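# Arrange all flowers stem-down in the vase

## Task

Get every flower into the vase with its stem pointing down, keeping the vase upright and not visibly bending any stem; then release the flowers and pull both grippers away.

## Robot and tools

Robot: two arms, left_arm and right_arm, each with a two-finger gripper. Scene frame: origin at table-top height, midway between the nominal arm bases; +x points out over the table, +z up, left_arm on the +y side (arm names do not match image sides). Calibrated bases: left_arm at (-0.041, +0.331, 0) m, quat_wxyz (+1.000, 0, 0, -0.019); right_arm at (-0.026, -0.287, 0) m, quat_wxyz (+1.000, 0, 0, +0.022). A two-camera stand is fixed behind the arms. Loose objects may occasionally get nudged by outside pushes.

Gripper geometry: fingers point along the gripper's +z axis and separate along its y axis. end_effector_position is the spot between the pads, roughly 1 cm short of the fingertips. Reported positions and orientations are in the scene frame and may be wrong by a few cm, worse at long reach. Friction and gravity can leave the hand low, short or tilted; check after each move and correct tilt. Small commands may do nothing or drift sideways.

Row layout (used by execute_actions and move): 14 numbers, always both arms: dx, dy, dz, rx, ry, rz, opening for left_arm, then the same seven for right_arm. dx..rz are offsets, not poses: measured along scene-frame axes from that arm's Hand target as it was when the action or move began; rotation (rx, ry, rz, a single rotation vector) is about the Hand target position. Scale: 1.0 = 0.6 m or 180 degrees; values lie in [-1, 1]. Opening is absolute: +1 fully open (0.094 m), -1 closed. Writing 0 on all six pose numbers re-commands the current Hand target; a 0 for opening means half-open, so resend the current opening to keep a gripper unchanged.

execute_actions(actions, cameras): actions is a list of actions; each action has up to 15 rows, one per 1/30 s control step; a short action repeats its final row to fill 15 steps. Each row counts from the action's start pose, not from the previous row, and a repeated offset moves further. Images are returned only for an empty actions list or when cameras names them (["all"], [] for none; unknown names invalidate the call). Empty list also reveals fields normally omitted.

move(target, speed, blend, opening_speed, grip_force, blocking, cameras): target is one 14-number row or a list of up to 15 rows; every row is an offset from the same starting Hand targets. Paths are straight lines, end together, take at least 0.5 s and are cut off at 10 s. speed: m/s, 0.002 to 2.9, default 0.25 (rotation up to twice that in rad/s); one value or one per target. blend: corner rounding in m per waypoint; 0 means stop at it. opening_speed: rate of opening change per second on the -1..+1 scale, at least 0.2; use it to close gently. grip_force: per-pad limit in N, 10 to 50, one value or one per arm; persists; lower values close slowly. blocking=false returns after ~0.5 s while motion continues. Moves ignore obstacles and the other arm; faster moves lag and overshoot more and strike harder. Avoid paths passing near an arm's own base. Result ends with a move: line giving the ending (done, off_target, moving, held, fault) and limits such as paced (pose clipped) or held (steps withheld).

wait(seconds 0 to 10, cameras): let time pass holding commands; returns early if a running move finishes. stop(cameras): brakes a running move. zoom_image(camera, region [x0, y0, x1, y1] in pixels, max 504x504): magnify part of the newest image from cam_high, cam_low, cam_left_wrist or cam_right_wrist (all 672x504). finished_scene(scene): integer scene number; ends the scene irrevocably, make no further calls in that reply.

Result lines: end_effector_position (m) and end_effector_quat_wxyz; Hand target (the last commanded, orientation-clipped pose that next offsets start from; the hand often rests short of it, and any new command re-requests it); Tool commands; grip_measured (opening on the command scale; reads up to ~2.5 mm wide when empty, narrower than a squeezed part); Joint positions (last value = opening in m); Joint velocities (may say within noise); joint torques (include arm weight, offsets and noise; first three wrap at ±28 N m); motor temperatures; step positions for action calls. MOTOR HOT appears at 75 °C; at 90 °C the arm folds and idles; at 100 °C it goes limp. Avoid long stretched holds or pushing on unreachable targets.

Joint limits (rad): waist -2.618..3.054, shoulder 0..3.142, elbow 0..3.142 (straight 2.901), wrist pitch ±1.571, wrist yaw ±1.571, wrist roll ±2.094. Orientation commands are clipped to within 40 degrees of the current one each step.

Gripping: past first contact, each 0.001 of lower command adds about 1 N per pad, then force jumps to the limit (~50 to 64 N) once about 20 N is reached. Stems are thin and can bend: close slowly with reduced grip_force. Release by commanding well above grip_measured.

Avoid: dropping items or letting go while they move, anything leaving the table, hard hits or pushes, tipping the vase, arms or grippers touching each other, loads on wrist camera cables, and stopped arms pressing on obstacles (back the target out past the gripper). End with the flowers released and both grippers withdrawn.

Each tool is called after "Emit:" as name([rows], argument=value, ...), one row to a line, values as JSON.

## Session

Emit:
execute_actions(actions=[])

Scene clock: 0.00 s.
left_arm: end_effector_position=(+0.3536, +0.3433, +0.0931) grip_measured=+1.000 end_effector_quat_wxyz=(+0.575, -0.062, +0.813, +0.075) | right_arm: end_effector_position=(+0.3576, -0.2665, +0.0651) grip_measured=+1.000 end_effector_quat_wxyz=(+0.490, -0.019, +0.868, +0.078)
Joint positions: left_arm=[-0.054 1.547 0.379 0.82 -0.28 -0.046 0.094] | right_arm=[-0.071 1.501 0.435 0.524 -0.177 0.03 0.094]
Joint velocities: within noise
Joint torques (N m): no reading
Motor temperatures (°C): left_arm=[25 23 26 25 27 26 23] | right_arm=[25 26 25 24 26 27 27]
Heat: left arm: 27 °C; right arm: 27 °C.
Hand target: left_arm +0.3586, +0.3432, +0.1069; +0.591, -0.066, +0.800, +0.072 | right_arm +0.3647, -0.2665, +0.0795; +0.510, -0.023, +0.857, +0.077
Tool commands: left_gripper/opening=+1.0 right_gripper/opening=+1.0

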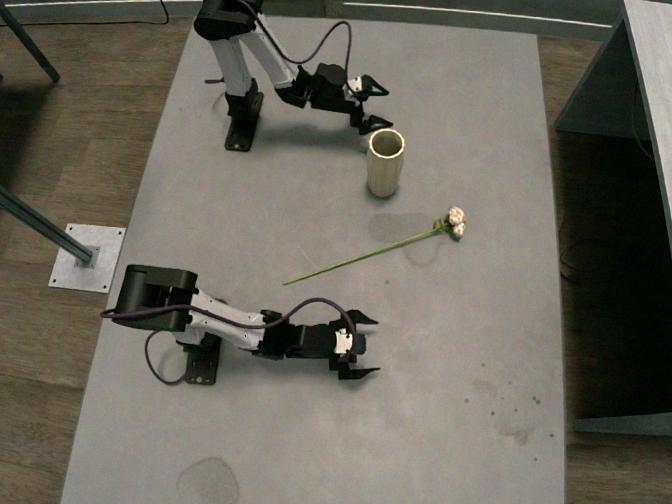

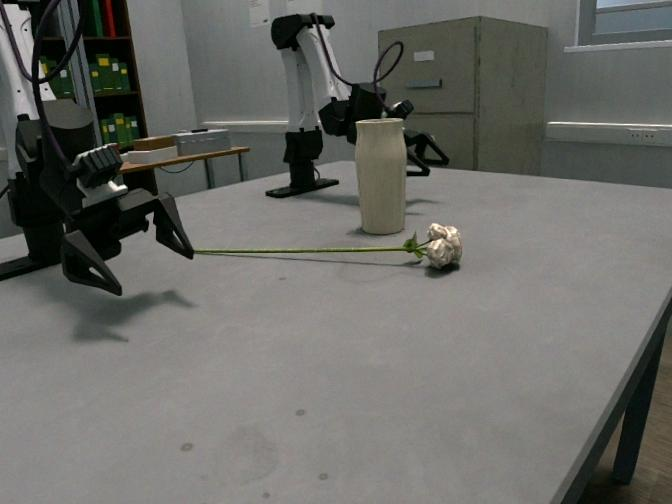

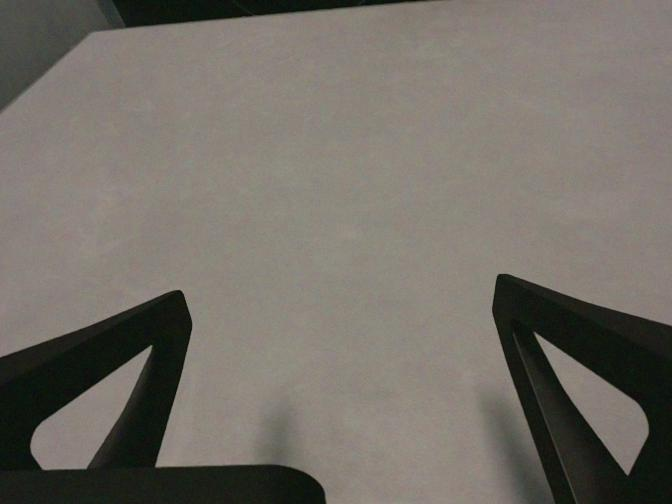

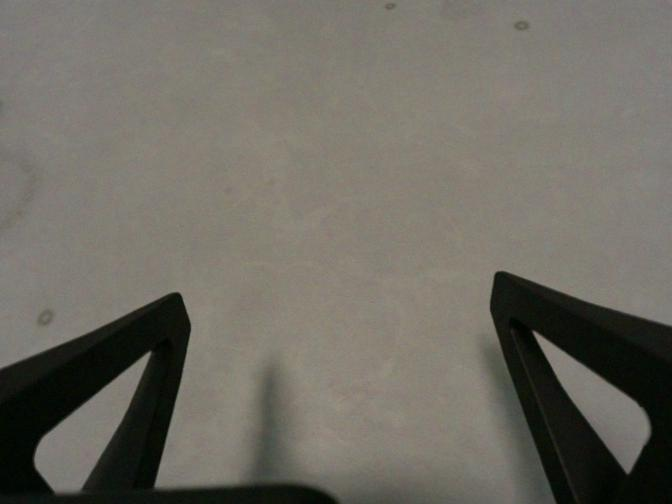

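Emit:
move(target=[0,0,0,0,0,0,1,-0.036,0.4125,0.1,-0.1034,0.272,0.0942,0.3], speed=0.35, cameras=["all"])

Scene clock: 33.90 s.
left_arm: end_effector_position=(+0.3536, +0.3433, +0.0931) grip_measured=+1.000 end_effector_quat_wxyz=(+0.575, -0.062, +0.813, +0.075) | right_arm: end_effector_position=(+0.3417, -0.0206, +0.1369) grip_measured=+0.302 end_effector_quat_wxyz=(+0.089, -0.202, +0.975, +0.010)
Joint positions: left_arm=[-0.054 1.547 0.379 0.82 -0.28 -0.046 0.094] | right_arm=[0.605 2.147 2.091 -1.344 0.059 0.236 0.061]
Joint torques (N m): left_arm=[-0.13 -5.61 6.28 2.14 -0.08 -0.04] | right_arm=[-0.28 -9.8 9.2 0.58 -0.24 0.11]
Motor temperatures (°C): left_arm=[25 26 28 31 27 26 23] | right_arm=[25 29 31 33 26 27 27]
Heat: left arm: 31 °C; right arm: 33 °C.
Hand target: left_arm +0.3586, +0.3432, +0.1069; +0.591, -0.066, +0.800, +0.072 | right_arm +0.3431, -0.0190, +0.1395; +0.086, -0.190, +0.978, +0.016
Off the commanded pose: left_arm 0.015 m, 2 deg | right_arm 0.003 m, 2 deg.
move: off_target (left_arm)

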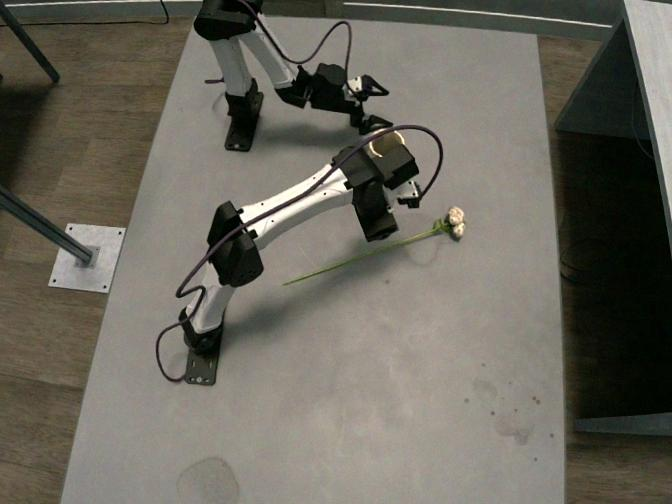

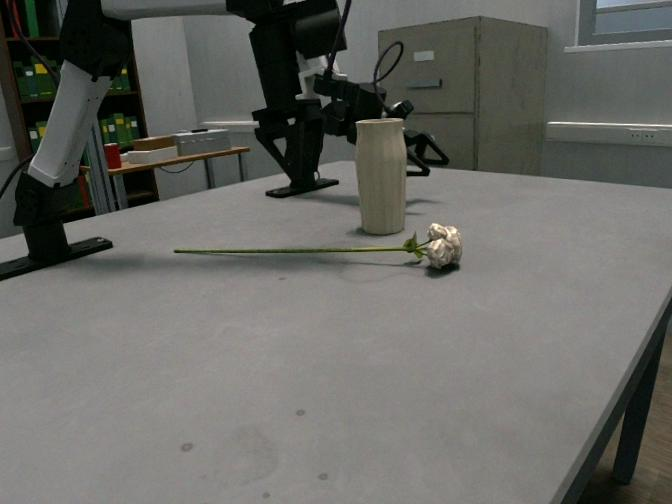

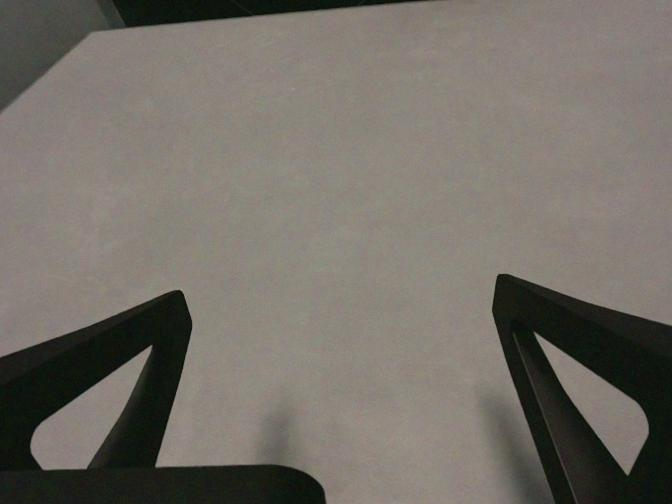

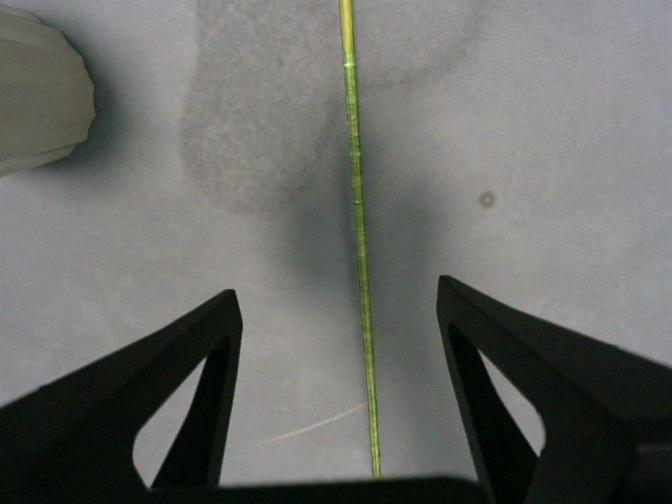

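Emit:
move(target=[0,0,0,0,0,0,1,0.004,-0.013,-0.199,0,0,0.017,0.3], speed=0.15, cameras=["cam_right_wrist","cam_low"])

Scene clock: 39.63 s.
left_arm: end_effector_position=(+0.3536, +0.3433, +0.0931) grip_measured=+1.000 end_effector_quat_wxyz=(+0.575, -0.062, +0.813, +0.075) | right_arm: end_effector_position=(+0.3363, -0.0315, +0.0223) grip_measured=+0.302 end_effector_quat_wxyz=(+0.073, -0.212, +0.975, +0.004)
Joint positions: left_arm=[-0.054 1.547 0.379 0.82 -0.28 -0.046 0.094] | right_arm=[0.59 2.156 1.652 -0.93 0.051 0.202 0.061]
Joint torques (N m): left_arm=[-0.12 -5.61 6.3 2.14 -0.09 -0.04] | right_arm=[-0.57 -10.13 6.13 1.15 -0.27 -0.27]
Heat: left arm: 32 °C; right arm: 32 °C.
Hand target: left_arm +0.3586, +0.3432, +0.1069; +0.591, -0.066, +0.800, +0.072 | right_arm +0.3455, -0.0268, +0.0201; +0.085, -0.216, +0.973, +0.018
Off the commanded pose: left_arm 0.015 m, 2 deg | right_arm 0.011 m, 2 deg.
move: off_target (left_arm, right_arm)
Images, in order (width x height): cam_low 672x504, cam_right_wrist 672x504.

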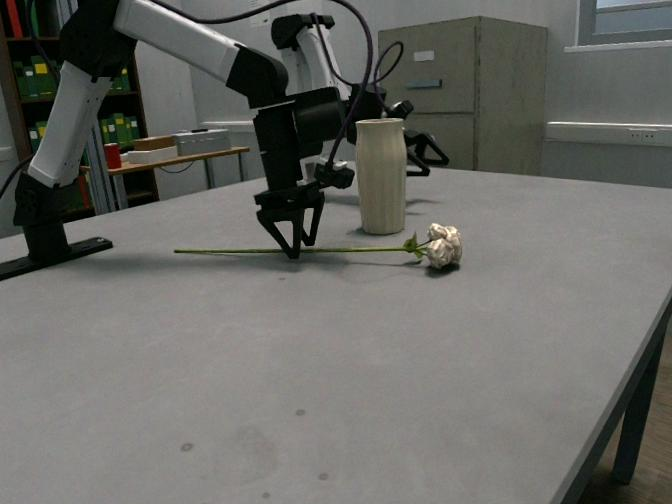

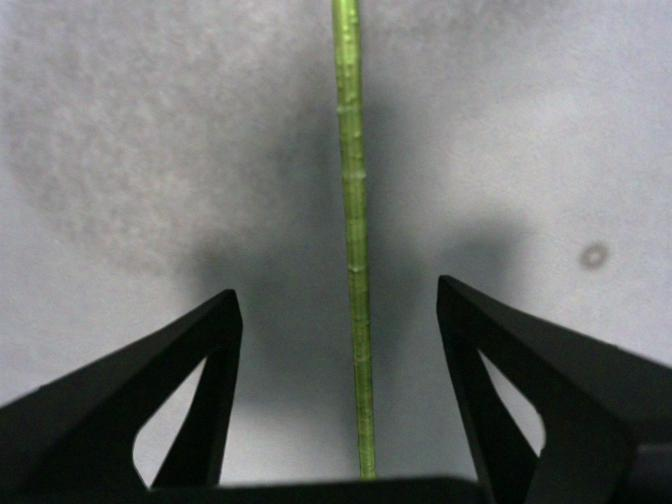

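Emit:
move([
  [0,0,0,0,0,0,1,0.004,0,-0.015,0,0,0.008,0.3],
  [0,0,0,0,0,0,1,0.004,0,-0.015,0,0,0.008,-1],
], speed=0.1, grip_force=30, opening_speed=1, cameras=["cam_right_wrist","cam_low"])

Scene clock: 48.87 s.
left_arm: end_effector_position=(+0.3536, +0.3433, +0.0931) grip_measured=+1.000 end_effector_quat_wxyz=(+0.575, -0.062, +0.813, +0.075) | right_arm: end_effector_position=(+0.3393, -0.0314, +0.0148) grip_measured=-0.883 end_effector_quat_wxyz=(+0.074, -0.225, +0.972, +0.007)
Joint positions: left_arm=[-0.054 1.547 0.379 0.82 -0.28 -0.046 0.094] | right_arm=[0.584 2.17 1.643 -0.903 0.045 0.17 0.006]
Joint torques (N m): left_arm=[-0.13 -5.63 6.31 2.15 -0.08 -0.04] | right_arm=[-0.59 -9.96 6.02 1.16 -0.28 -0.27]
Heat: left arm: 32 °C; right arm: 32 °C.
Hand target: left_arm +0.3586, +0.3432, +0.1069; +0.591, -0.066, +0.800, +0.072 | right_arm +0.3479, -0.0268, +0.0111; +0.085, -0.228, +0.970, +0.019
Off the commanded pose: left_arm 0.015 m, 2 deg | right_arm 0.010 m, 2 deg.
grip_force (N): 30, 30
move: off_target (left_arm)
Images, in order (width x height): cam_low 672x504, cam_right_wrist 672x504.

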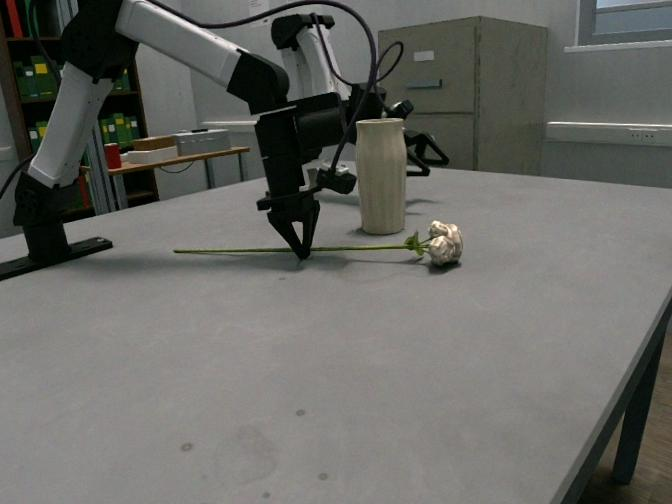

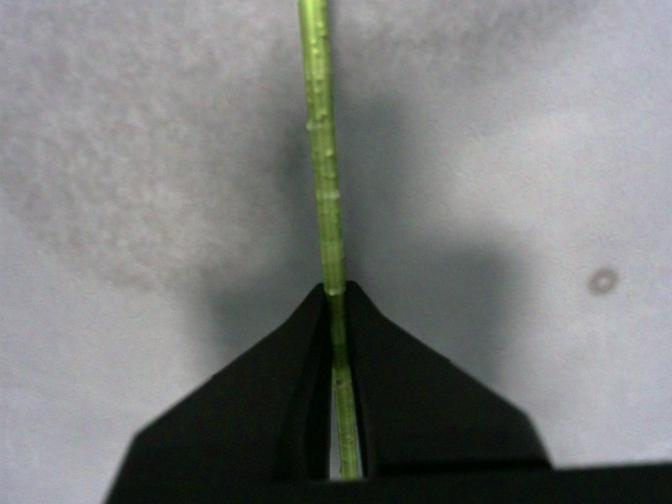

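Emit:
move([
  [0,0,0,0,0,0,1,0,0,0.417,0,0,0,-1],
  [0,0,0,0,0,0,1,-0.05,0,0.8,0.223,-0.4475,0,-1],
], speed=0.3, blend=[0.08,0], cameras=["all"])

Scene clock: 58.80 s.
left_arm: end_effector_position=(+0.3536, +0.3433, +0.0931) grip_measured=+1.000 end_effector_quat_wxyz=(+0.575, -0.062, +0.813, +0.075) | right_arm: end_effector_position=(+0.3232, -0.0230, +0.4652) grip_measured=-0.883 end_effector_quat_wxyz=(+0.717, -0.160, +0.658, +0.168)
Joint positions: left_arm=[-0.054 1.547 0.379 0.82 -0.28 -0.046 0.094] | right_arm=[0.717 1.318 1.38 0.025 0.29 -0.034 0.006]
Joint torques (N m): left_arm=[-0.13 -5.63 6.32 2.14 -0.08 -0.04] | right_arm=[0.29 -5.93 7.51 2.97 0 -0.28]
Motor temperatures (°C): left_arm=[25 27 29 33 27 26 23] | right_arm=[25 34 32 31 26 27 27]
Heat: left arm: 33 °C; right arm: 34 °C.
Hand target: left_arm +0.3586, +0.3432, +0.1069; +0.591, -0.066, +0.800, +0.072 | right_arm +0.3179, -0.0268, +0.4911; +0.746, -0.147, +0.626, +0.175
Off the commanded pose: left_arm 0.015 m, 2 deg | right_arm 0.027 m, 5 deg.
grip_force (N): 30, 30
move: off_target (left_arm, right_arm)

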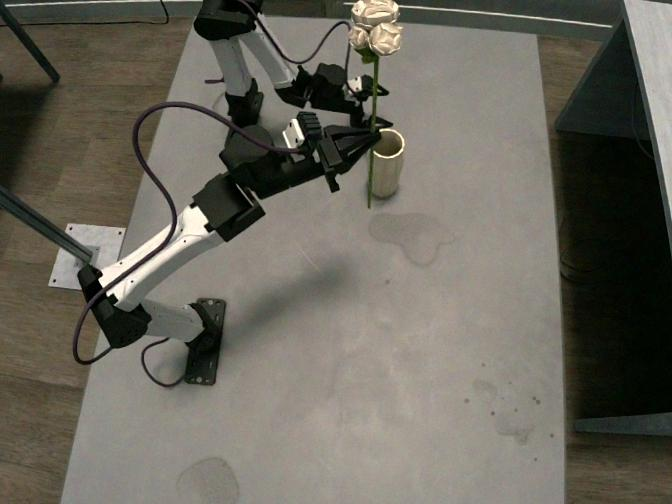

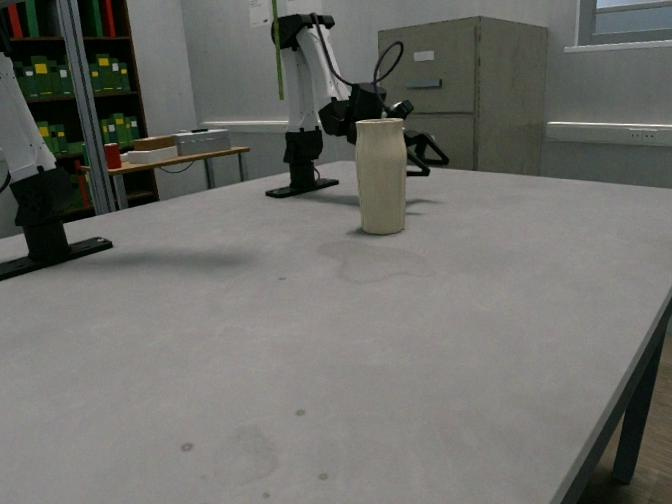

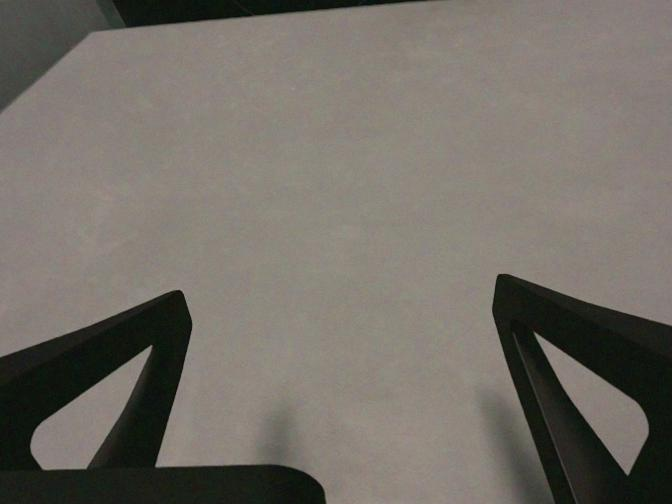

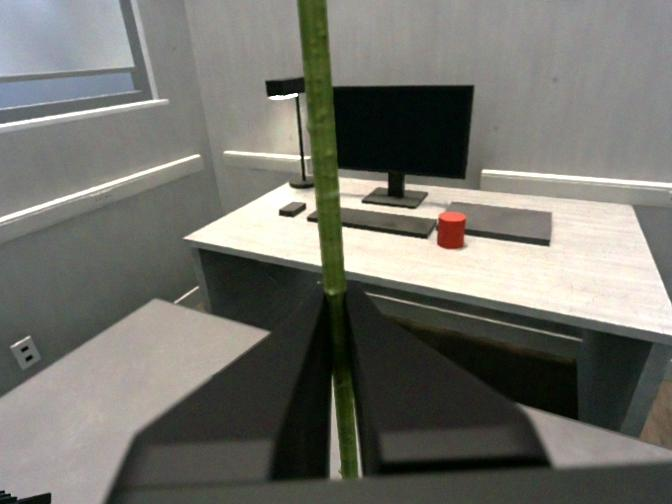

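Emit:
move(target=[0,0,0,0,0,0,1,0.062,0.297,0.05,0.01,-0.02,0,-1], speed=0.2, cameras=["cam_high","cam_low"])

Scene clock: 72.67 s.
left_arm: end_effector_position=(+0.3536, +0.3433, +0.0931) grip_measured=+1.000 end_effector_quat_wxyz=(+0.575, -0.062, +0.813, +0.075) | right_arm: end_effector_position=(+0.3529, +0.1552, +0.5134) grip_measured=-0.883 end_effector_quat_wxyz=(+0.761, -0.150, +0.603, +0.187)
Joint positions: left_arm=[-0.054 1.547 0.379 0.82 -0.28 -0.046 0.094] | right_arm=[0.964 1.983 2.146 0.101 0.508 -0.134 0.006]
Joint torques (N m): left_arm=[-0.12 -5.6 6.3 2.14 -0.08 -0.03] | right_arm=[0.18 -9.24 9.84 1.96 0.01 -0.26]
Motor temperatures (°C): left_arm=[25 28 29 34 27 26 23] | right_arm=[25 33 32 37 26 27 27]
Heat: left arm: 34 °C; right arm: 37 °C.
Hand target: left_arm +0.3586, +0.3432, +0.1069; +0.591, -0.066, +0.800, +0.072 | right_arm +0.3551, +0.1514, +0.5211; +0.767, -0.141, +0.599, +0.180
Off the commanded pose: left_arm 0.015 m, 2 deg | right_arm 0.009 m, 2 deg.
grip_force (N): 30, 30
move: off_target (left_arm)
Images, in order (width x height): cam_high 672x504, cam_low 672x504.

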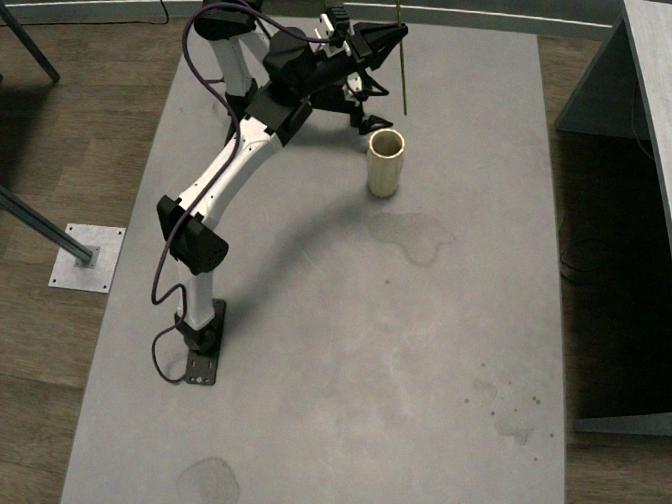

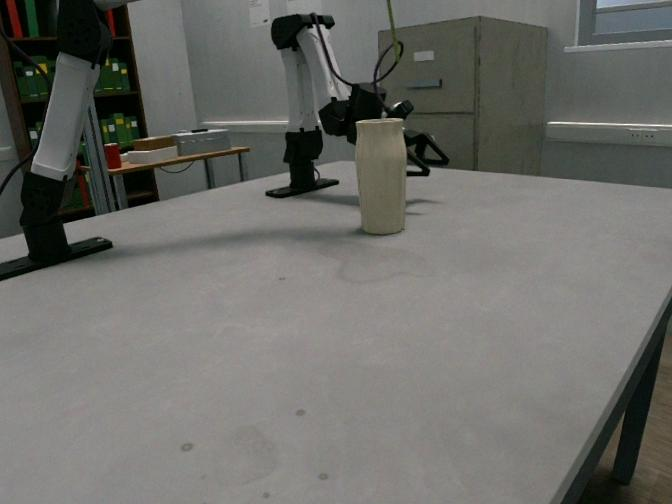

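Emit:
move(target=[0,0,0,0,0,0,1,-0.037,0.04,-0.083,-0.0173,0.0348,0,-1], speed=0.2, cameras=["cam_high","cam_low"])

Scene clock: 81.60 s.
left_arm: end_effector_position=(+0.3536, +0.3433, +0.0931) grip_measured=+1.000 end_effector_quat_wxyz=(+0.575, -0.062, +0.813, +0.075) | right_arm: end_effector_position=(+0.3322, +0.1792, +0.4713) grip_measured=-0.883 end_effector_quat_wxyz=(+0.732, -0.163, +0.639, +0.171)
Joint positions: left_arm=[-0.054 1.547 0.379 0.82 -0.28 -0.046 0.094] | right_arm=[1.04 1.983 2.071 0.071 0.599 -0.111 0.006]
Joint torques (N m): left_arm=[-0.12 -5.59 6.27 2.14 -0.08 -0.04] | right_arm=[-0.1 -11.02 7.08 1.86 0.04 0.14]
Heat: left arm: 35 °C; right arm: 36 °C.
Hand target: left_arm +0.3586, +0.3432, +0.1069; +0.591, -0.066, +0.800, +0.072 | right_arm +0.3329, +0.1754, +0.4713; +0.729, -0.151, +0.645, +0.171
Off the commanded pose: left_arm 0.015 m, 2 deg | right_arm 0.004 m, 2 deg.
grip_force (N): 30, 30
move: off_target (left_arm)
Images, in order (width x height): cam_high 672x504, cam_low 672x504.

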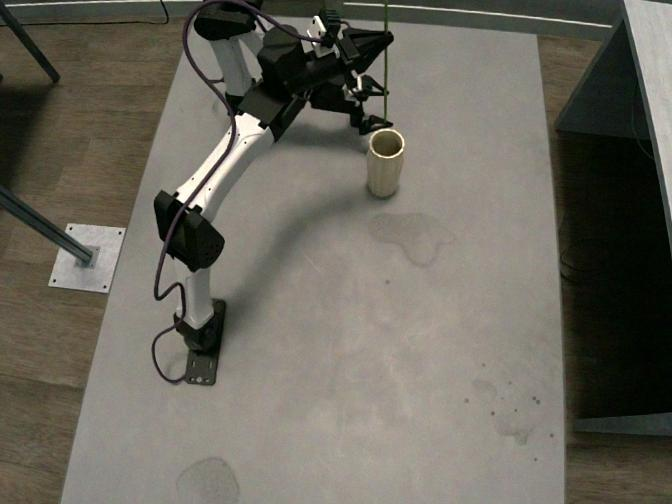

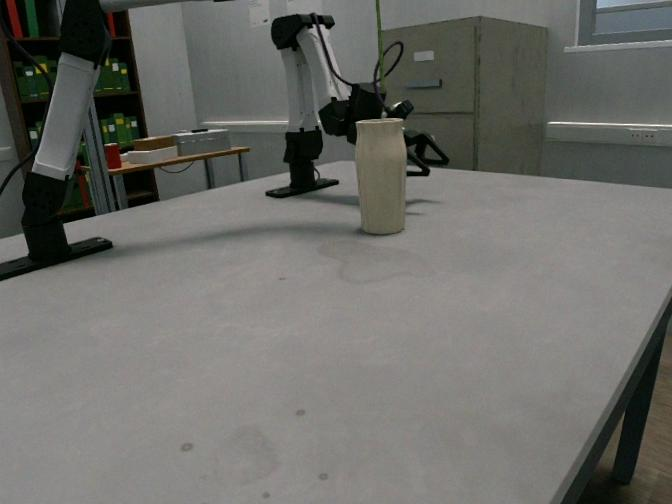

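Emit:
zoom_image(camera="cam_low", region=[310, 0, 460, 150])

Emit:
zoom_image(camera="cam_high", region=[320, 60, 450, 200])

Scaled by 3.360 from the camera's 672x504 image, which has a finer 960x720 frame.

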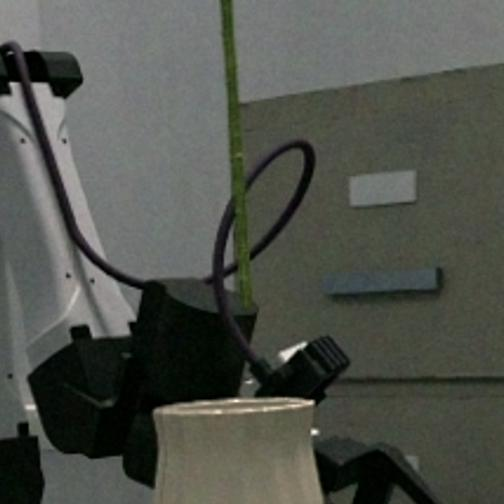

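Scaled by 3.600 from the camera's 672x504 image, which has a finer 960x720 frame.

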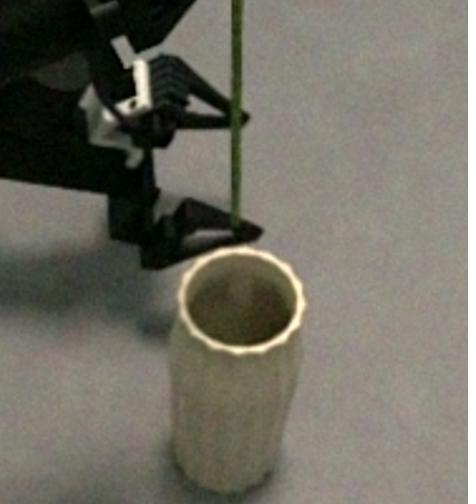

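Emit:
move([
  [0,0,0,0,0,0,1,0.007,-0.02,-0.03,0,0,0,-1],
  [0,0,0,0,0,0,1,0.007,-0.02,-0.27,0,0,0,-1],
], speed=0.15, blend=[0.01,0], cameras=["cam_high","cam_low"])

Scene clock: 91.57 s.
left_arm: end_effector_position=(+0.3536, +0.3433, +0.0931) grip_measured=+1.000 end_effector_quat_wxyz=(+0.575, -0.062, +0.813, +0.075) | right_arm: end_effector_position=(+0.3367, +0.1636, +0.2919) grip_measured=-0.883 end_effector_quat_wxyz=(+0.712, -0.176, +0.664, +0.147)
Joint positions: left_arm=[-0.054 1.547 0.379 0.82 -0.28 -0.046 0.094] | right_arm=[1.02 1.937 1.36 0.645 0.599 -0.094 0.006]
Joint torques (N m): left_arm=[-0.13 -5.61 6.3 2.15 -0.09 -0.04] | right_arm=[-0.54 -10.07 7.61 2.86 -0.15 0.02]
Heat: left arm: 35 °C; right arm: 36 °C.
Hand target: left_arm +0.3586, +0.3432, +0.1069; +0.591, -0.066, +0.800, +0.072 | right_arm +0.3371, +0.1634, +0.3093; +0.729, -0.151, +0.645, +0.171
Off the commanded pose: left_arm 0.015 m, 2 deg | right_arm 0.017 m, 5 deg.
grip_force (N): 30, 30
move: off_target (left_arm, right_arm)
Images, in order (width x height): cam_high 672x504, cam_low 672x504.

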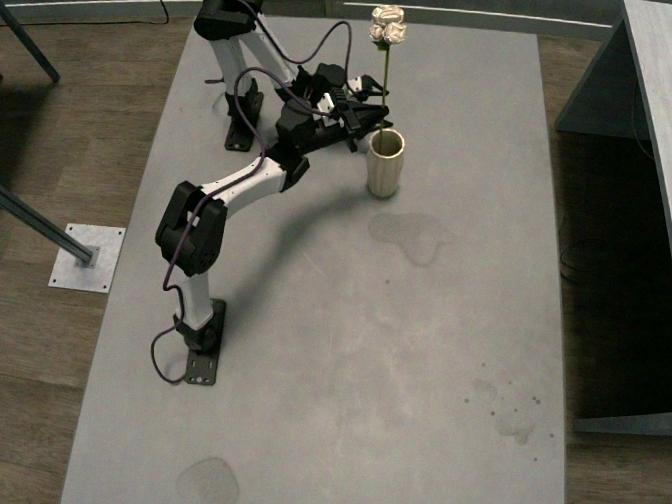

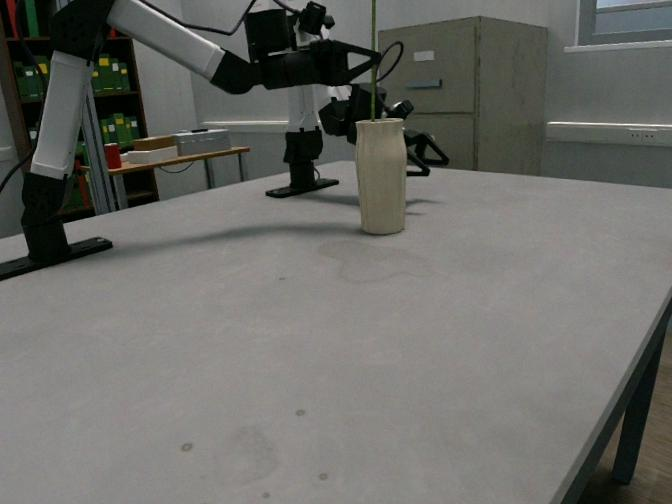

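Emit:
move([
  [0,0,0,0,0,0,1,0,0,-0.085,0.01,-0.02,0,-1],
  [0,0,0,0,0,0,1,0,0,-0.085,0.01,-0.02,0,-0.75],
], speed=0.1, opening_speed=0.5, cameras=["all"])

Scene clock: 97.80 s.
left_arm: end_effector_position=(+0.3536, +0.3433, +0.0931) grip_measured=+1.000 end_effector_quat_wxyz=(+0.575, -0.062, +0.813, +0.075) | right_arm: end_effector_position=(+0.3359, +0.1639, +0.2511) grip_measured=-0.752 end_effector_quat_wxyz=(+0.739, -0.154, +0.635, +0.166)
Joint positions: left_arm=[-0.054 1.547 0.379 0.82 -0.28 -0.046 0.094] | right_arm=[1.021 2.052 1.247 0.983 0.599 -0.117 0.012]
Joint torques (N m): left_arm=[-0.13 -5.61 6.3 2.15 -0.09 -0.04] | right_arm=[-0.76 -9.42 6.42 2.68 -0.27 -0.25]
Heat: left arm: 36 °C; right arm: 37 °C.
Hand target: left_arm +0.3586, +0.3432, +0.1069; +0.591, -0.066, +0.800, +0.072 | right_arm +0.3371, +0.1634, +0.2583; +0.751, -0.145, +0.619, +0.177
Off the commanded pose: left_arm 0.015 m, 2 deg | right_arm 0.007 m, 3 deg.
grip_force (N): 30, 30
move: off_target (left_arm, right_arm); target 2's new opening was sent with right_arm's hand 0.009 m and 3 deg from that target

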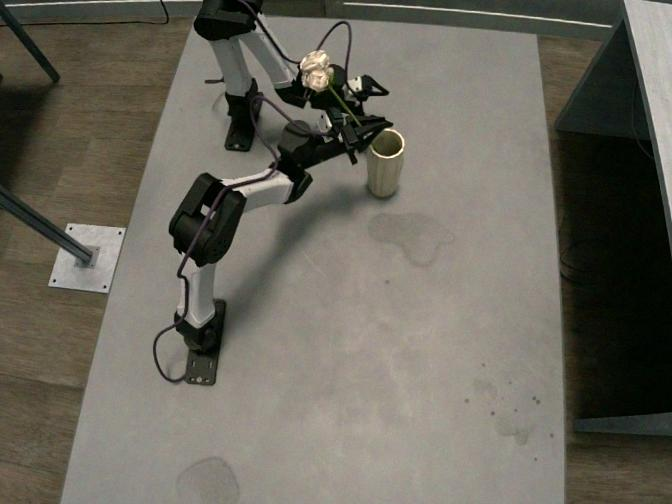

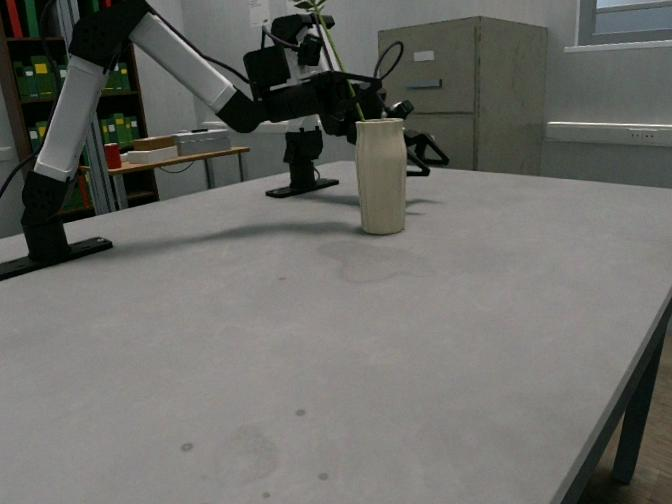

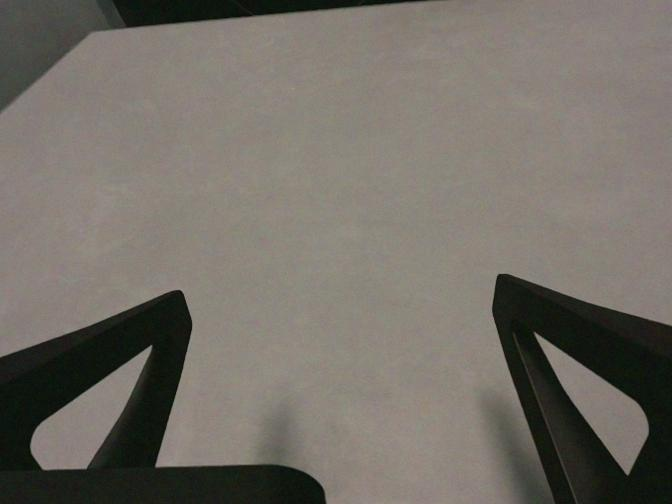

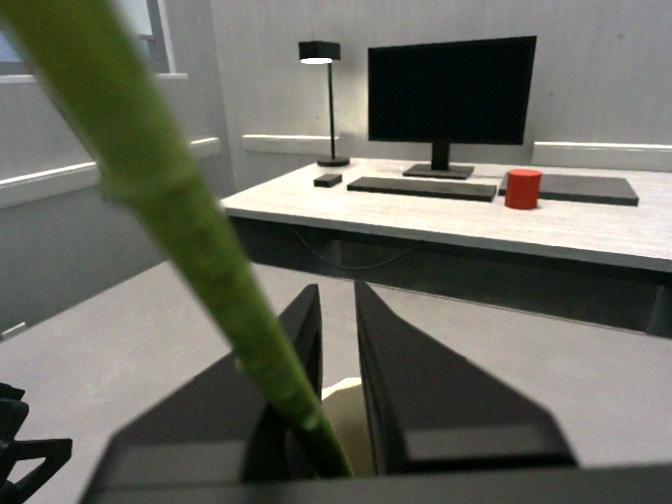

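Emit:
move([
  [0,0,0,0,0,0,1,0,0,0,0,0,0,-0.1],
  [0,0,0,0,0,0,1,-0.12,-0.06,0,0,0,0,-0.1],
], speed=0.08, opening_speed=0.6, cameras=["all"])

Scene clock: 106.70 s.
left_arm: end_effector_position=(+0.3536, +0.3433, +0.0931) grip_measured=+1.000 end_effector_quat_wxyz=(+0.575, -0.062, +0.813, +0.075) | right_arm: end_effector_position=(+0.2675, +0.1388, +0.2189) grip_measured=-0.102 end_effector_quat_wxyz=(+0.726, -0.184, +0.644, +0.155)
Joint positions: left_arm=[-0.054 1.547 0.379 0.82 -0.28 -0.046 0.094] | right_arm=[1.139 1.927 0.948 1.115 0.689 -0.154 0.042]
Joint torques (N m): left_arm=[-0.12 -5.63 6.3 2.14 -0.09 -0.04] | right_arm=[0.38 -14.2 5.68 2.68 0.02 -0.25]
Heat: left arm: 36 °C; right arm: 38 °C.
Hand target: left_arm +0.3586, +0.3432, +0.1069; +0.591, -0.066, +0.800, +0.072 | right_arm +0.2651, +0.1274, +0.2583; +0.751, -0.145, +0.619, +0.177
Off the commanded pose: left_arm 0.015 m, 2 deg | right_arm 0.041 m, 6 deg.
grip_force (N): 30, 30
move: off_target (left_arm, right_arm)

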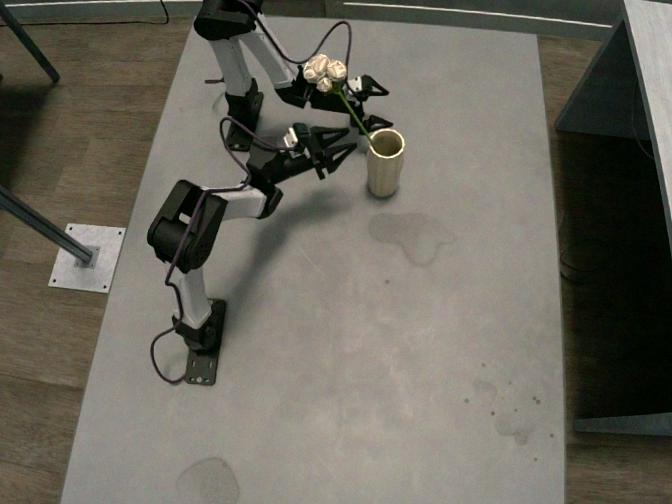

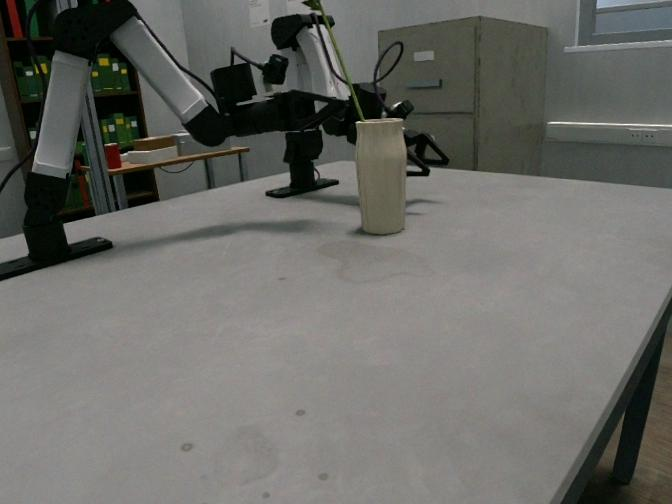

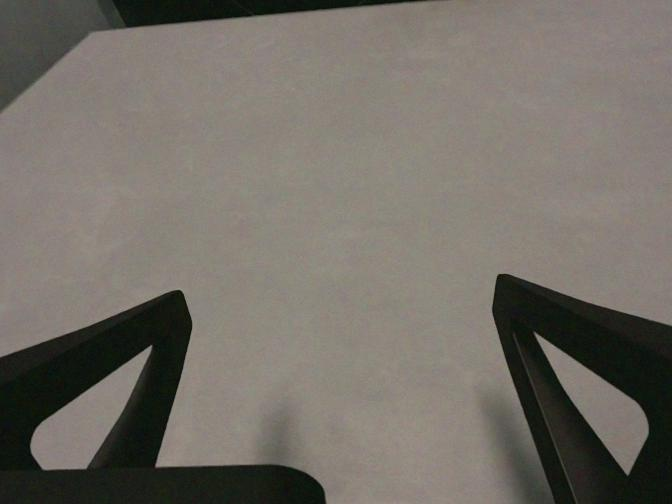

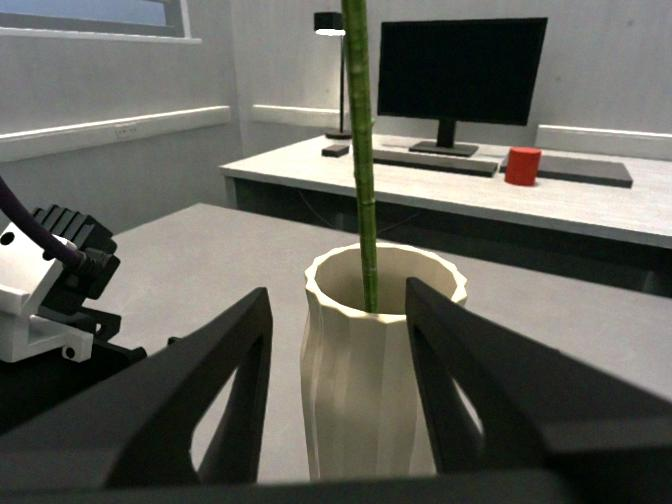

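Emit:
move(target=[0,0,0,0,0,0,1,-0.03,-0.27,-0.06,0,0,0,-0.1], speed=0.15, cameras=["cam_high","cam_low"])

Scene clock: 111.23 s.
left_arm: end_effector_position=(+0.3536, +0.3433, +0.0931) grip_measured=+1.000 end_effector_quat_wxyz=(+0.575, -0.062, +0.813, +0.075) | right_arm: end_effector_position=(+0.2519, -0.0347, +0.1952) grip_measured=-0.102 end_effector_quat_wxyz=(+0.729, -0.171, +0.649, +0.136)
Joint positions: left_arm=[-0.054 1.547 0.379 0.82 -0.28 -0.046 0.094] | right_arm=[0.929 1.487 0.284 1.319 0.528 -0.131 0.042]
Joint torques (N m): left_arm=[-0.14 -5.63 6.28 2.14 -0.09 -0.05] | right_arm=[-0.5 -7.01 4.85 2.85 -0.4 0.15]
Heat: left arm: 37 °C; right arm: 39 °C.
Hand target: left_arm +0.3586, +0.3432, +0.1069; +0.591, -0.066, +0.800, +0.072 | right_arm +0.2471, -0.0346, +0.2223; +0.751, -0.145, +0.619, +0.177
Off the commanded pose: left_arm 0.015 m, 2 deg | right_arm 0.028 m, 7 deg.
grip_force (N): 30, 30
move: off_target (left_arm, right_arm)
Images, in order (width x height): cam_high 672x504, cam_low 672x504.

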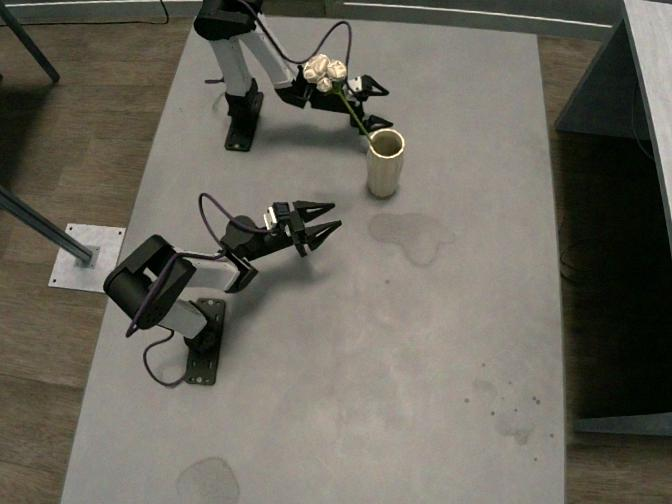

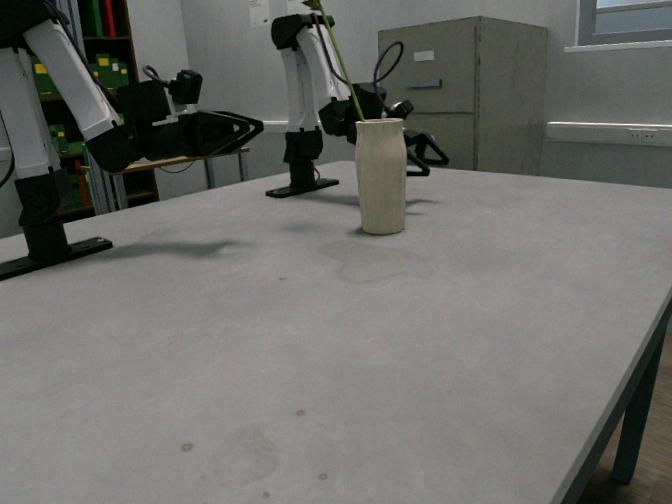

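Emit:
finished_scene(scene=2)

The scene is finished: the task was done.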